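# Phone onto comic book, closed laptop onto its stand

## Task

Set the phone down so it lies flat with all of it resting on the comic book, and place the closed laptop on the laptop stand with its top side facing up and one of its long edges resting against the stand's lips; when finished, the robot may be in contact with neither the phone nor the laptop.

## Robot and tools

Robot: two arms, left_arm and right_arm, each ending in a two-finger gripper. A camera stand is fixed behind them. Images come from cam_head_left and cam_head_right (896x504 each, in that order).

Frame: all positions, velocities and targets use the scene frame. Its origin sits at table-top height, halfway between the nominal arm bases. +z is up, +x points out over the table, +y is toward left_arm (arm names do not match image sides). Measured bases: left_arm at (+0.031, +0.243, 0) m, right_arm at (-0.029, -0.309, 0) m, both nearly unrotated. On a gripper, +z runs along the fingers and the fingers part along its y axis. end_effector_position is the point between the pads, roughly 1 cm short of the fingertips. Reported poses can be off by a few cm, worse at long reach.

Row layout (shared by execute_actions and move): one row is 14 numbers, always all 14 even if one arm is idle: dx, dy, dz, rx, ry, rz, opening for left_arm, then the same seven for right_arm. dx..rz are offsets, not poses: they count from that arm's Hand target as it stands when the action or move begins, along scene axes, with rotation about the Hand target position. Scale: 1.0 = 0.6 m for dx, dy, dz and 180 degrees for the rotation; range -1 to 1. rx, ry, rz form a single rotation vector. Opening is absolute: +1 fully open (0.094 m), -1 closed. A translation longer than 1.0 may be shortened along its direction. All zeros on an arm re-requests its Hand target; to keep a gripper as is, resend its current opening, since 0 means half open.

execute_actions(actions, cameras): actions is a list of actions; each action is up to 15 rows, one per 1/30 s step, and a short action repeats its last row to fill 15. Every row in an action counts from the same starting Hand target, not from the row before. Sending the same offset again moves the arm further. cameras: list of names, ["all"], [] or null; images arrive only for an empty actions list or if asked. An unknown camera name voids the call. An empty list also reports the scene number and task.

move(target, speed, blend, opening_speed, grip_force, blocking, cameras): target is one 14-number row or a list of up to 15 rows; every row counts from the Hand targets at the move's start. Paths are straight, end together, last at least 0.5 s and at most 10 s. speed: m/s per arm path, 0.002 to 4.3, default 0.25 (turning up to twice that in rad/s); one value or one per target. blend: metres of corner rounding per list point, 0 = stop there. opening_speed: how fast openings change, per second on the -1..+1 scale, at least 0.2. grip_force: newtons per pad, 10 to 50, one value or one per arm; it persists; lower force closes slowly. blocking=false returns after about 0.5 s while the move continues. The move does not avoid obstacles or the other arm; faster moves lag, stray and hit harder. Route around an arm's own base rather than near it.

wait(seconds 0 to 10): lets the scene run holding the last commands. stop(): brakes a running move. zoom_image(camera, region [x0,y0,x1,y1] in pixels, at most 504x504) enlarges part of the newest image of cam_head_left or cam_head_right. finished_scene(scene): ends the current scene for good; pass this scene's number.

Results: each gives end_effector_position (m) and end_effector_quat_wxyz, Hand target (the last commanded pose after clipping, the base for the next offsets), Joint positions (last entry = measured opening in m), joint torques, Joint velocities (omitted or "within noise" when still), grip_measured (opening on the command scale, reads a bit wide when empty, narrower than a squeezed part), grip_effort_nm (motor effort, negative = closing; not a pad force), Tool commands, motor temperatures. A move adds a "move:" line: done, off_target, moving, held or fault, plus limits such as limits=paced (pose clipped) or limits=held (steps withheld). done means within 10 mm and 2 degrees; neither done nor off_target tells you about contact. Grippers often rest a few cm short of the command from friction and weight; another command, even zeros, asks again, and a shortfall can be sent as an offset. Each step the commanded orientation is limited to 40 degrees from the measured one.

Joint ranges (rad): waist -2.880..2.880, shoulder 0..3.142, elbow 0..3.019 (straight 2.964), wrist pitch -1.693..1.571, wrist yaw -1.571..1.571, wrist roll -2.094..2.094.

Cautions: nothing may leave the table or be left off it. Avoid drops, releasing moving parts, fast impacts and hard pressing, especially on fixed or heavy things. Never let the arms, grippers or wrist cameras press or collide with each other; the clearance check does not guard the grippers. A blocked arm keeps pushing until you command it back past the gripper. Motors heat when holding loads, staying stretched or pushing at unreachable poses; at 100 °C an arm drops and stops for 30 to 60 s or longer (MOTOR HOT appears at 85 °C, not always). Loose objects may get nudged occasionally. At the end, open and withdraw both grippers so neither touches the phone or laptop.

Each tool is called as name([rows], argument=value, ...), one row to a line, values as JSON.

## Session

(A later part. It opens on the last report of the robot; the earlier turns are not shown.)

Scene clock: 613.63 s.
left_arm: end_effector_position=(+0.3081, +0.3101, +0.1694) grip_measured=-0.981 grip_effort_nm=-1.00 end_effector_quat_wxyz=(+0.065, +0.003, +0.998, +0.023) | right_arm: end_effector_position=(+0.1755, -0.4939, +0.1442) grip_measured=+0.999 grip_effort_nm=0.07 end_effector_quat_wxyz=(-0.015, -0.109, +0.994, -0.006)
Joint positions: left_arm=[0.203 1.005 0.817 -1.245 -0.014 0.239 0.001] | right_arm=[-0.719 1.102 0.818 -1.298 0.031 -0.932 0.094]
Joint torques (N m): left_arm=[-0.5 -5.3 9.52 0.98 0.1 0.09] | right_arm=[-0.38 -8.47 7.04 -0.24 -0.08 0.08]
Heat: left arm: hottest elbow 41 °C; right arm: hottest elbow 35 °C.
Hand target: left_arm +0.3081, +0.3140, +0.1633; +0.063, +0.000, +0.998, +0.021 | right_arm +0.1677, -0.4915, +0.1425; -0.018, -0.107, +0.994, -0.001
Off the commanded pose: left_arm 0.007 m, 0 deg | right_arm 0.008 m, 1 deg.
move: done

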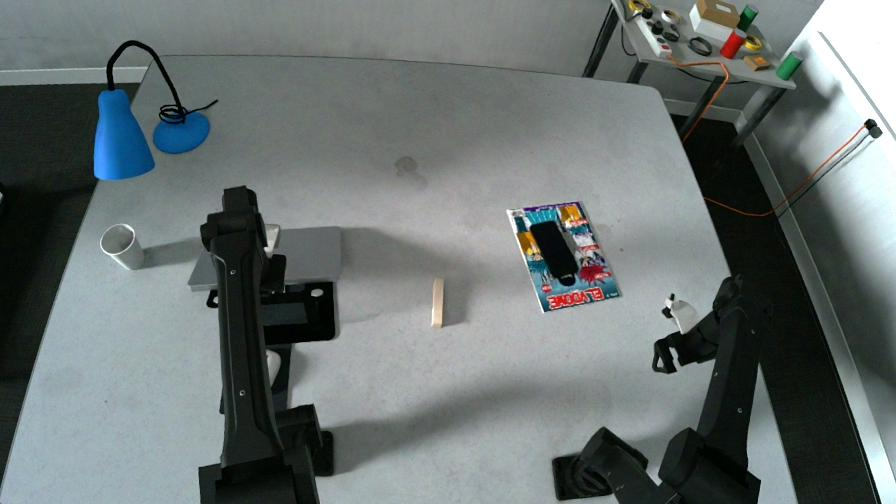

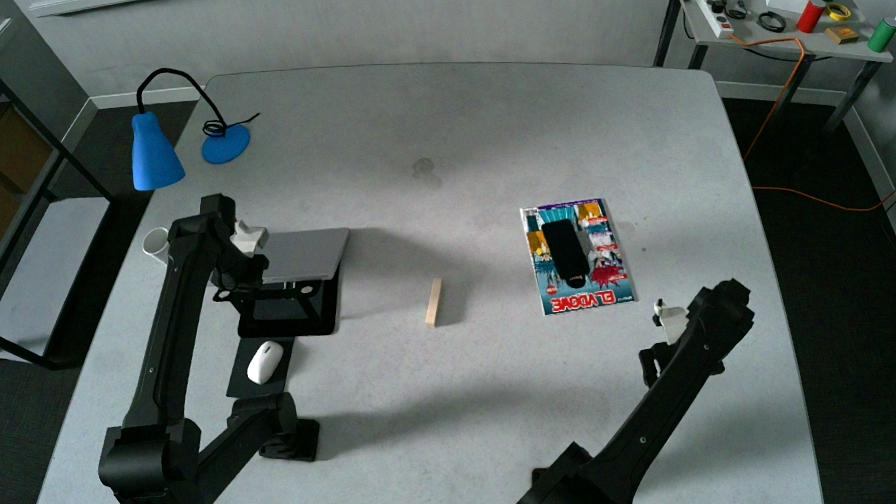

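move([
  [0.018,0,-0.018,0,0,0,-1,0,0,0,0,0,0,1],
  [0.075,0.005,0.0,0,0,0,-1,0,0,0,0,0,0,1],
], speed=0.04, cameras=["all"])

zoom_image(camera="cam_head_left", region=[180, 200, 360, 340])

zoom_image(camera="cam_head_right", region=[190, 200, 370, 340])

Scene clock: 618.40 s.
left_arm: end_effector_position=(+0.3239, +0.3138, +0.1394) grip_measured=-0.981 grip_effort_nm=-1.00 end_effector_quat_wxyz=(+0.029, +0.000, +0.999, +0.014) | right_arm: end_effector_position=(+0.1755, -0.4939, +0.1442) grip_measured=+0.999 grip_effort_nm=0.07 end_effector_quat_wxyz=(-0.015, -0.109, +0.994, -0.006)
Joint positions: left_arm=[0.203 1.131 0.824 -1.202 -0.014 0.231 0.001] | right_arm=[-0.719 1.102 0.818 -1.298 0.031 -0.932 0.094]
Joint torques (N m): left_arm=[-1.79 -7.3 16.46 0.81 -0.02 -0.08] | right_arm=[-0.26 -8.59 7.04 -0.25 -0.07 0.09]
Heat: left arm: hottest elbow 41 °C; right arm: hottest elbow 35 °C.
Hand target: left_arm +0.3531, +0.3170, +0.1634; +0.063, +0.000, +0.998, +0.021 | right_arm +0.1677, -0.4915, +0.1425; -0.018, -0.107, +0.994, -0.001
Off the commanded pose: left_arm 0.038 m, 4 deg | right_arm 0.008 m, 1 deg.
move: off_target (left_arm)

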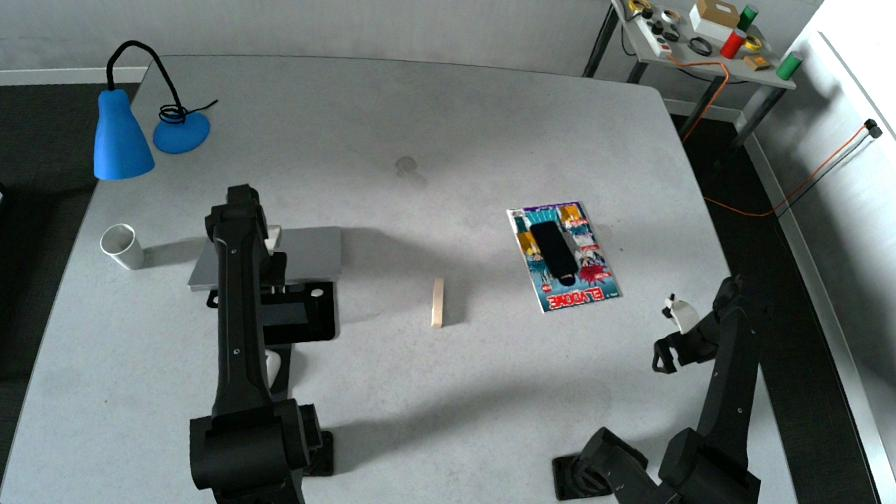

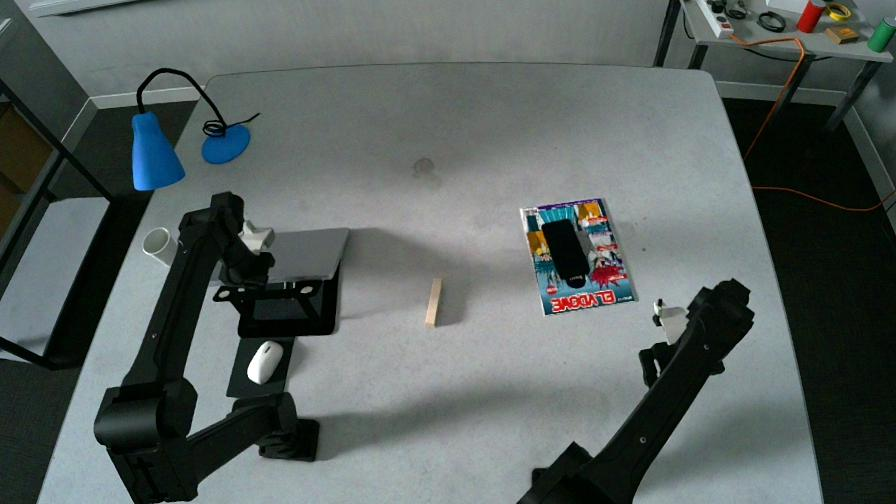

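Scaled by 2.800.

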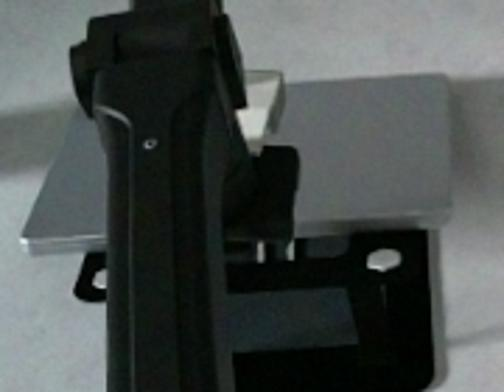

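Scaled by 2.800.

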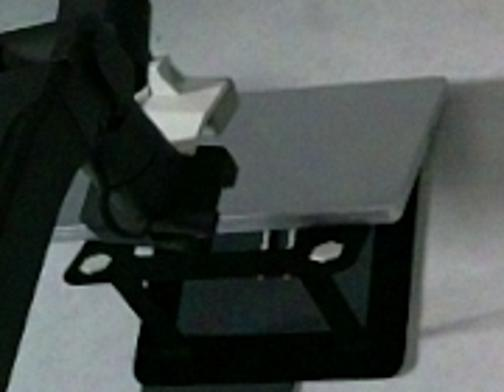

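move(target=[0.045,0.005,0.02,0,0,0,-1,0,0,0,0,0,0,1], speed=0.04, cameras=["all"])

zoom_image(camera="cam_head_left", region=[180, 200, 360, 340])

zoom_image(camera="cam_head_right", region=[190, 200, 370, 340])

Scene clock: 622.13 s.
left_arm: end_effector_position=(+0.3549, +0.3195, +0.1519) grip_measured=-0.981 grip_effort_nm=-0.99 end_effector_quat_wxyz=(+0.037, -0.003, +0.999, +0.016) | right_arm: end_effector_position=(+0.1755, -0.4939, +0.1442) grip_measured=+0.999 grip_effort_nm=0.07 end_effector_quat_wxyz=(-0.015, -0.109, +0.994, -0.006)
Joint positions: left_arm=[0.198 1.198 0.909 -1.202 -0.014 0.222 0.001] | right_arm=[-0.719 1.102 0.818 -1.298 0.031 -0.932 0.094]
Joint torques (N m): left_arm=[-2.67 -7.65 16.69 0.2 -0.03 -0.08] | right_arm=[-0.32 -8.47 7.05 -0.23 -0.07 0.09]
Heat: left arm: hottest elbow 42 °C; right arm: hottest elbow 35 °C.
Hand target: left_arm +0.3801, +0.3200, +0.1754; +0.063, +0.000, +0.998, +0.021 | right_arm +0.1677, -0.4915, +0.1425; -0.018, -0.107, +0.994, -0.001
Off the commanded pose: left_arm 0.034 m, 3 deg | right_arm 0.008 m, 1 deg.
move: off_target (left_arm)

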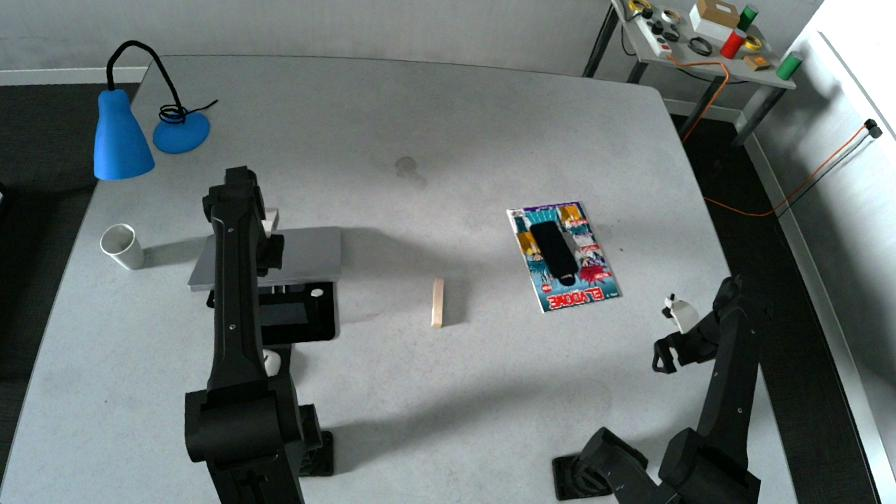

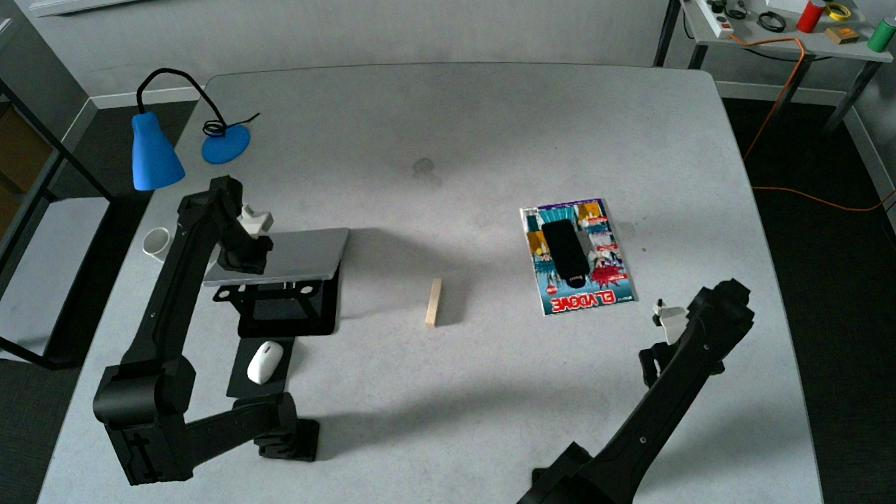

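Scaled by 2.800.

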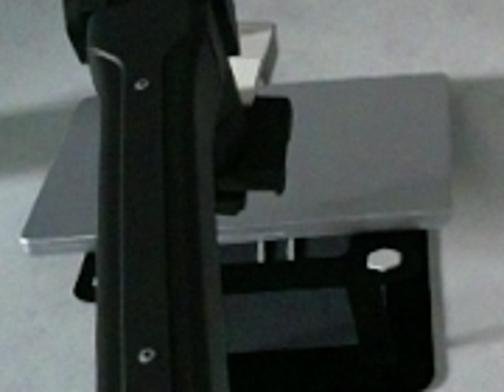

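Scaled by 2.800.

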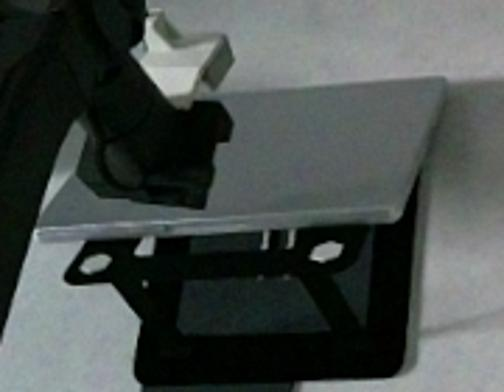

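move([
  [-0.02,0,0.02,0,0,0,-1,0,0,0,0,0,0,1],
  [-0.12,-0.01,0.0,0,0,0,-1,0,0,0,0,0,0,1],
  [-0.105,-0.01,-0.055,0,0,0,-1,0,0,0,0,0,0,1],
], speed=0.08)

move(target=[0.07,0.005,-0.01,0,0,0,-1,0,0,0,0,0,0,1], speed=0.04, cameras=["all"])

zoom_image(camera="cam_head_left", region=[180, 200, 360, 340])

zoom_image(camera="cam_head_right", region=[190, 200, 370, 340])

Scene clock: 629.67 s.
left_arm: end_effector_position=(+0.3168, +0.3120, +0.1477) grip_measured=-0.981 grip_effort_nm=-0.99 end_effector_quat_wxyz=(+0.064, +0.003, +0.998, +0.022) | right_arm: end_effector_position=(+0.1755, -0.4939, +0.1442) grip_measured=+0.999 grip_effort_nm=0.07 end_effector_quat_wxyz=(-0.015, -0.109, +0.994, -0.006)
Joint positions: left_arm=[0.202 1.05 0.787 -1.173 -0.014 0.238 0.001] | right_arm=[-0.719 1.102 0.818 -1.298 0.031 -0.932 0.094]
Joint torques (N m): left_arm=[-1.2 -6.01 9.54 0.92 0.01 0] | right_arm=[-0.38 -8.59 7.04 -0.27 -0.08 0.09]
Heat: left arm: hottest elbow 43 °C; right arm: hottest elbow 35 °C.
Hand target: left_arm +0.3171, +0.3140, +0.1424; +0.063, +0.000, +0.998, +0.021 | right_arm +0.1677, -0.4915, +0.1425; -0.018, -0.107, +0.994, -0.001
Off the commanded pose: left_arm 0.006 m, 0 deg | right_arm 0.008 m, 1 deg.
move: done

Scene clock: 631.13 s.
left_arm: end_effector_position=(+0.3319, +0.3149, +0.1264) grip_measured=-0.981 grip_effort_nm=-1.00 end_effector_quat_wxyz=(+0.045, -0.002, +0.999, +0.018) | right_arm: end_effector_position=(+0.1755, -0.4939, +0.1442) grip_measured=+0.999 grip_effort_nm=0.07 end_effector_quat_wxyz=(-0.015, -0.109, +0.994, -0.006)
Joint positions: left_arm=[0.2 1.144 0.796 -1.127 -0.014 0.226 0.001] | right_arm=[-0.719 1.102 0.818 -1.298 0.031 -0.932 0.094]
Joint torques (N m): left_arm=[-3.31 -5.25 15.16 1.28 -0.04 -0.11] | right_arm=[-0.38 -8.47 7.01 -0.27 -0.08 0.09]
Heat: left arm: hottest elbow 42 °C; right arm: hottest elbow 35 °C.
Hand target: left_arm +0.3591, +0.3171, +0.1364; +0.063, +0.000, +0.998, +0.021 | right_arm +0.1677, -0.4915, +0.1425; -0.018, -0.107, +0.994, -0.001
Off the commanded pose: left_arm 0.029 m, 2 deg | right_arm 0.008 m, 1 deg.
move: off_target (left_arm)

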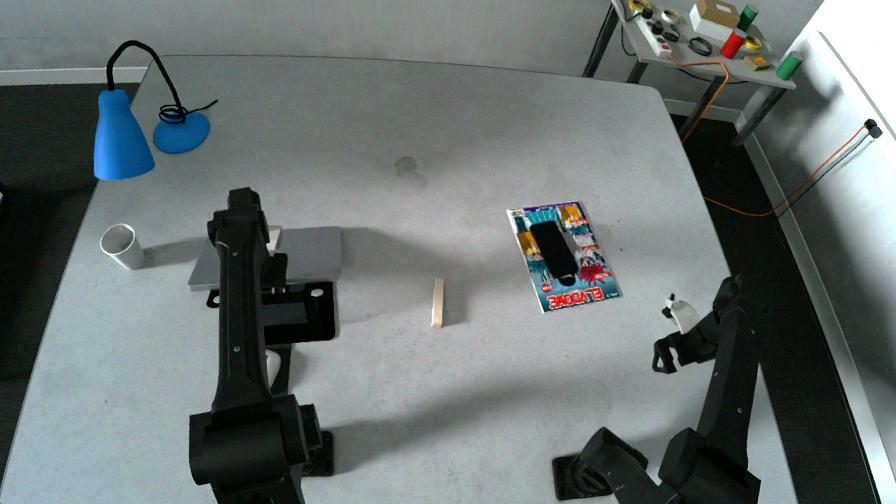

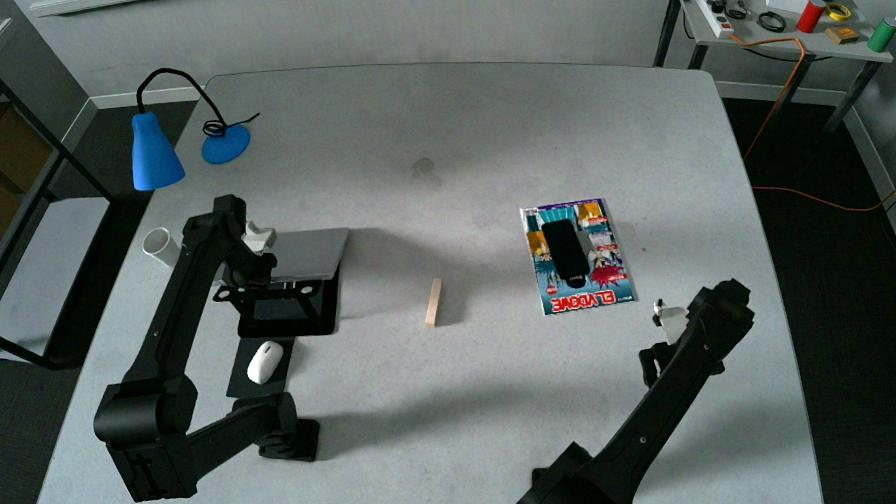

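Scaled by 2.800.

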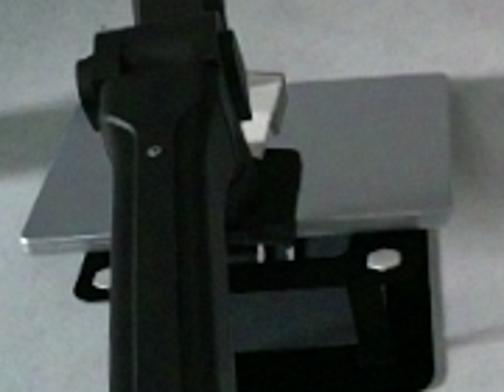

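Scaled by 2.800.

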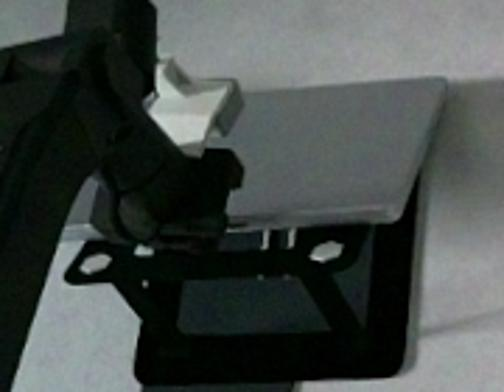

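Continue pushing.

move(target=[0.045,0.0,0.0,0,0,0,-1,0,0,0,0,0,0,1], speed=0.04, cameras=["all"])

zoom_image(camera="cam_head_left", region=[180, 200, 360, 340])

zoom_image(camera="cam_head_right", region=[190, 200, 370, 340])

Scene clock: 637.20 s.
left_arm: end_effector_position=(+0.3392, +0.3148, +0.1254) grip_measured=-0.981 grip_effort_nm=-0.99 end_effector_quat_wxyz=(+0.021, -0.006, +1.000, +0.014) | right_arm: end_effector_position=(+0.1755, -0.4939, +0.1442) grip_measured=+0.999 grip_effort_nm=0.07 end_effector_quat_wxyz=(-0.015, -0.109, +0.994, -0.006)
Joint positions: left_arm=[0.191 1.2 0.839 -1.163 -0.019 0.209 0.001] | right_arm=[-0.719 1.102 0.818 -1.298 0.031 -0.932 0.094]
Joint torques (N m): left_arm=[-3.37 -4.89 16.35 2.81 0.1 -0.14] | right_arm=[-0.32 -8.41 7.04 -0.25 -0.07 0.09]
Heat: left arm: hottest elbow 43 °C; right arm: hottest elbow 35 °C.
Hand target: left_arm +0.3861, +0.3170, +0.1363; +0.063, +0.000, +0.998, +0.021 | right_arm +0.1677, -0.4915, +0.1425; -0.018, -0.107, +0.994, -0.001
Off the commanded pose: left_arm 0.048 m, 5 deg | right_arm 0.008 m, 1 deg.
move: off_target (left_arm)

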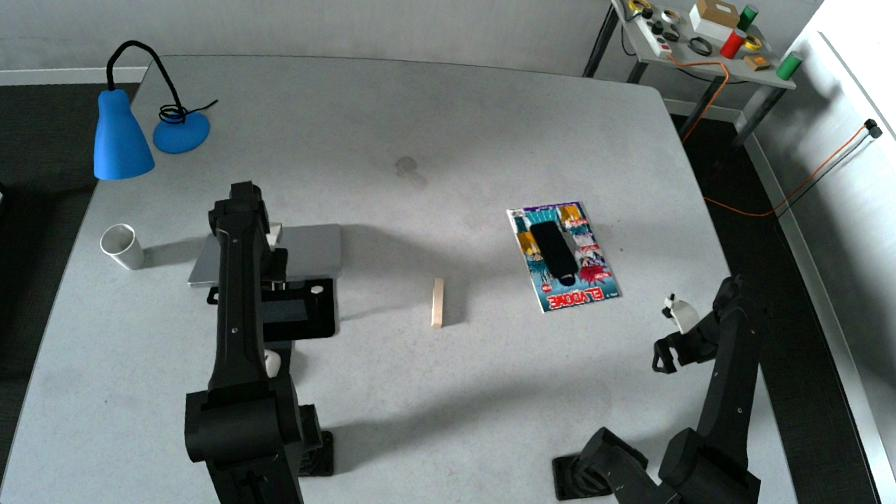

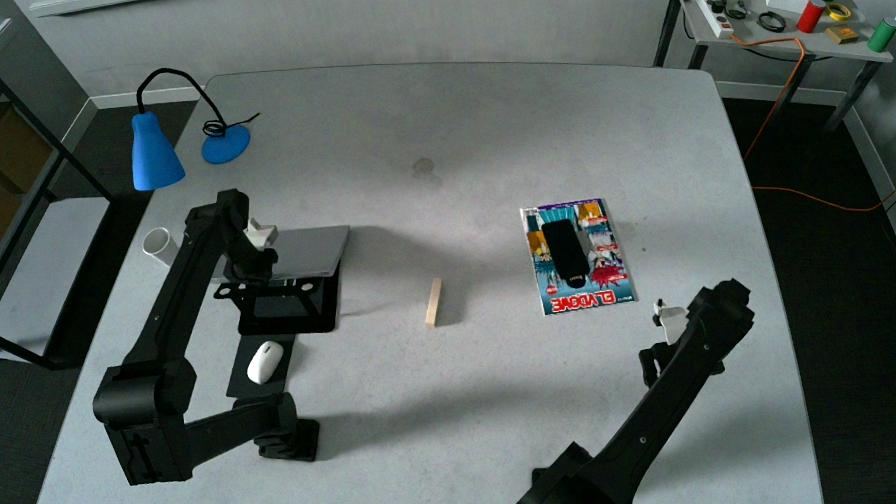

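Scaled by 2.800.

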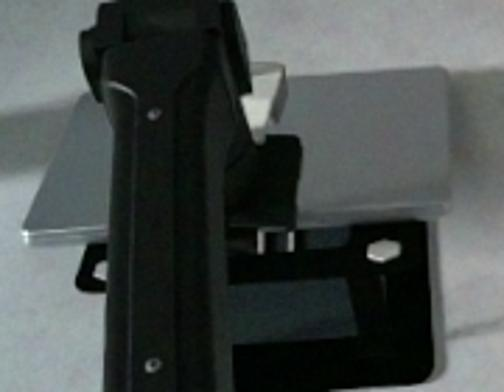

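Scaled by 2.800.

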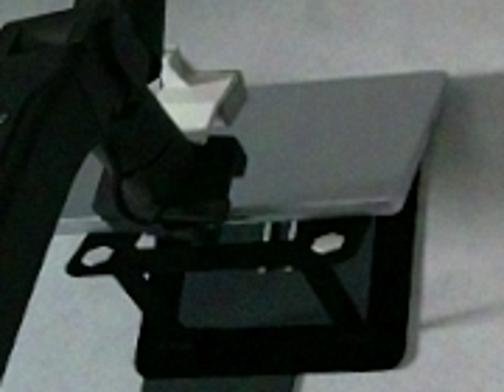

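move([
  [-0.1,0,0.0,0,0,0,-1,0,0,0,0,0,0,1],
  [-0.12,0,0.27,0,0,0,-1,0,0,0,0,0,0,1],
  [-0.1,-0.35,0.3,0,0,0,-1,0,0,0,0,0,0,1],
], speed=0.15, cameras=["all"])

zoom_image(camera="cam_head_left", region=[180, 200, 360, 340])

zoom_image(camera="cam_head_left", region=[480, 180, 640, 320])

Scene clock: 645.83 s.
left_arm: end_effector_position=(+0.3142, +0.1170, +0.2908) grip_measured=-0.981 grip_effort_nm=-1.00 end_effector_quat_wxyz=(+0.040, +0.000, +0.999, +0.032) | right_arm: end_effector_position=(+0.1755, -0.4939, +0.1442) grip_measured=+0.999 grip_effort_nm=0.07 end_effector_quat_wxyz=(-0.015, -0.109, +0.994, -0.006)
Joint positions: left_arm=[-0.496 1.123 1.219 -1.624 -0.092 -0.466 0.001] | right_arm=[-0.719 1.102 0.818 -1.298 0.031 -0.932 0.094]
Joint torques (N m): left_arm=[-1.85 -6.95 17.22 0.1 -0.24 -0.07] | right_arm=[-0.38 -8.47 7.04 -0.25 -0.08 0.09]
Heat: left arm: hottest elbow 43 °C; right arm: hottest elbow 35 °C.
Hand target: left_arm +0.3260, +0.1071, +0.3164; +0.063, +0.000, +0.998, +0.021 | right_arm +0.1677, -0.4915, +0.1425; -0.018, -0.107, +0.994, -0.001
Off the commanded pose: left_arm 0.030 m, 3 deg | right_arm 0.008 m, 1 deg.
move: off_target (left_arm)

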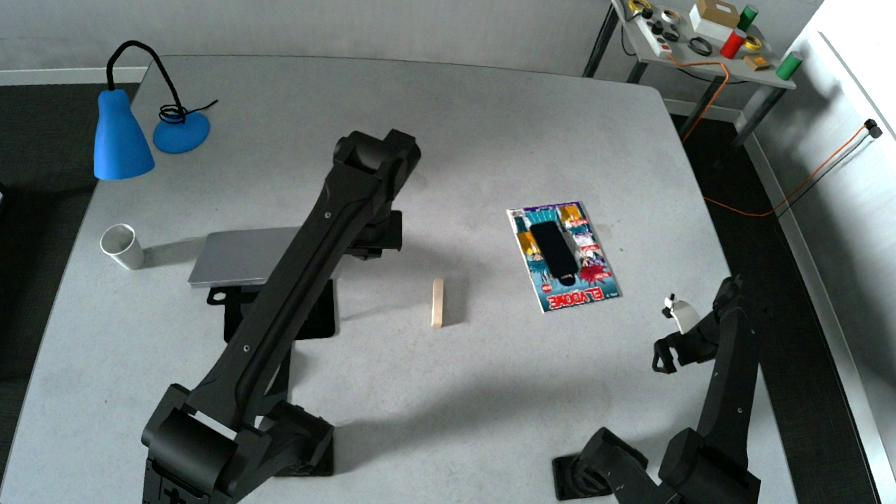

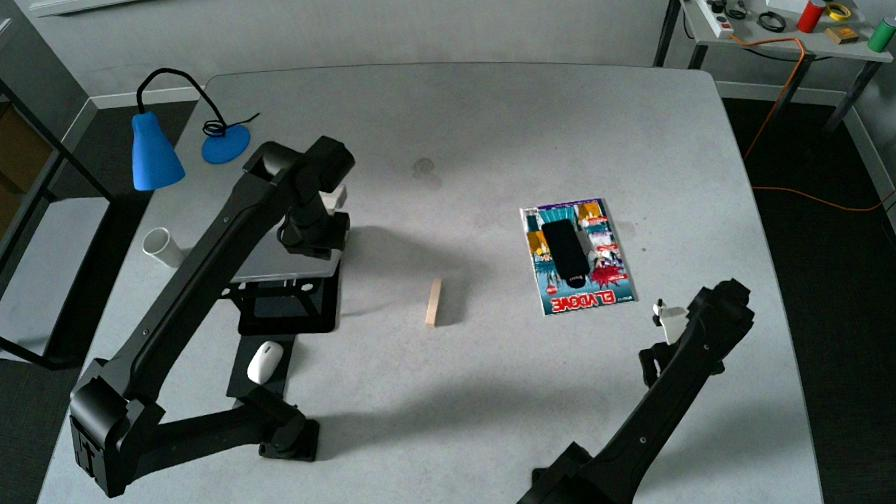

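Scaled by 2.800.

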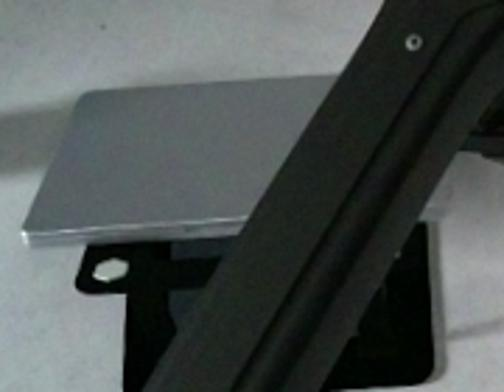

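Scaled by 3.150.

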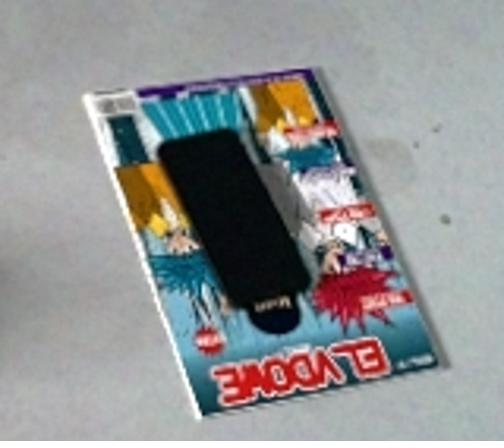

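finished_scene(scene=1)

The scene is finished: the task was done.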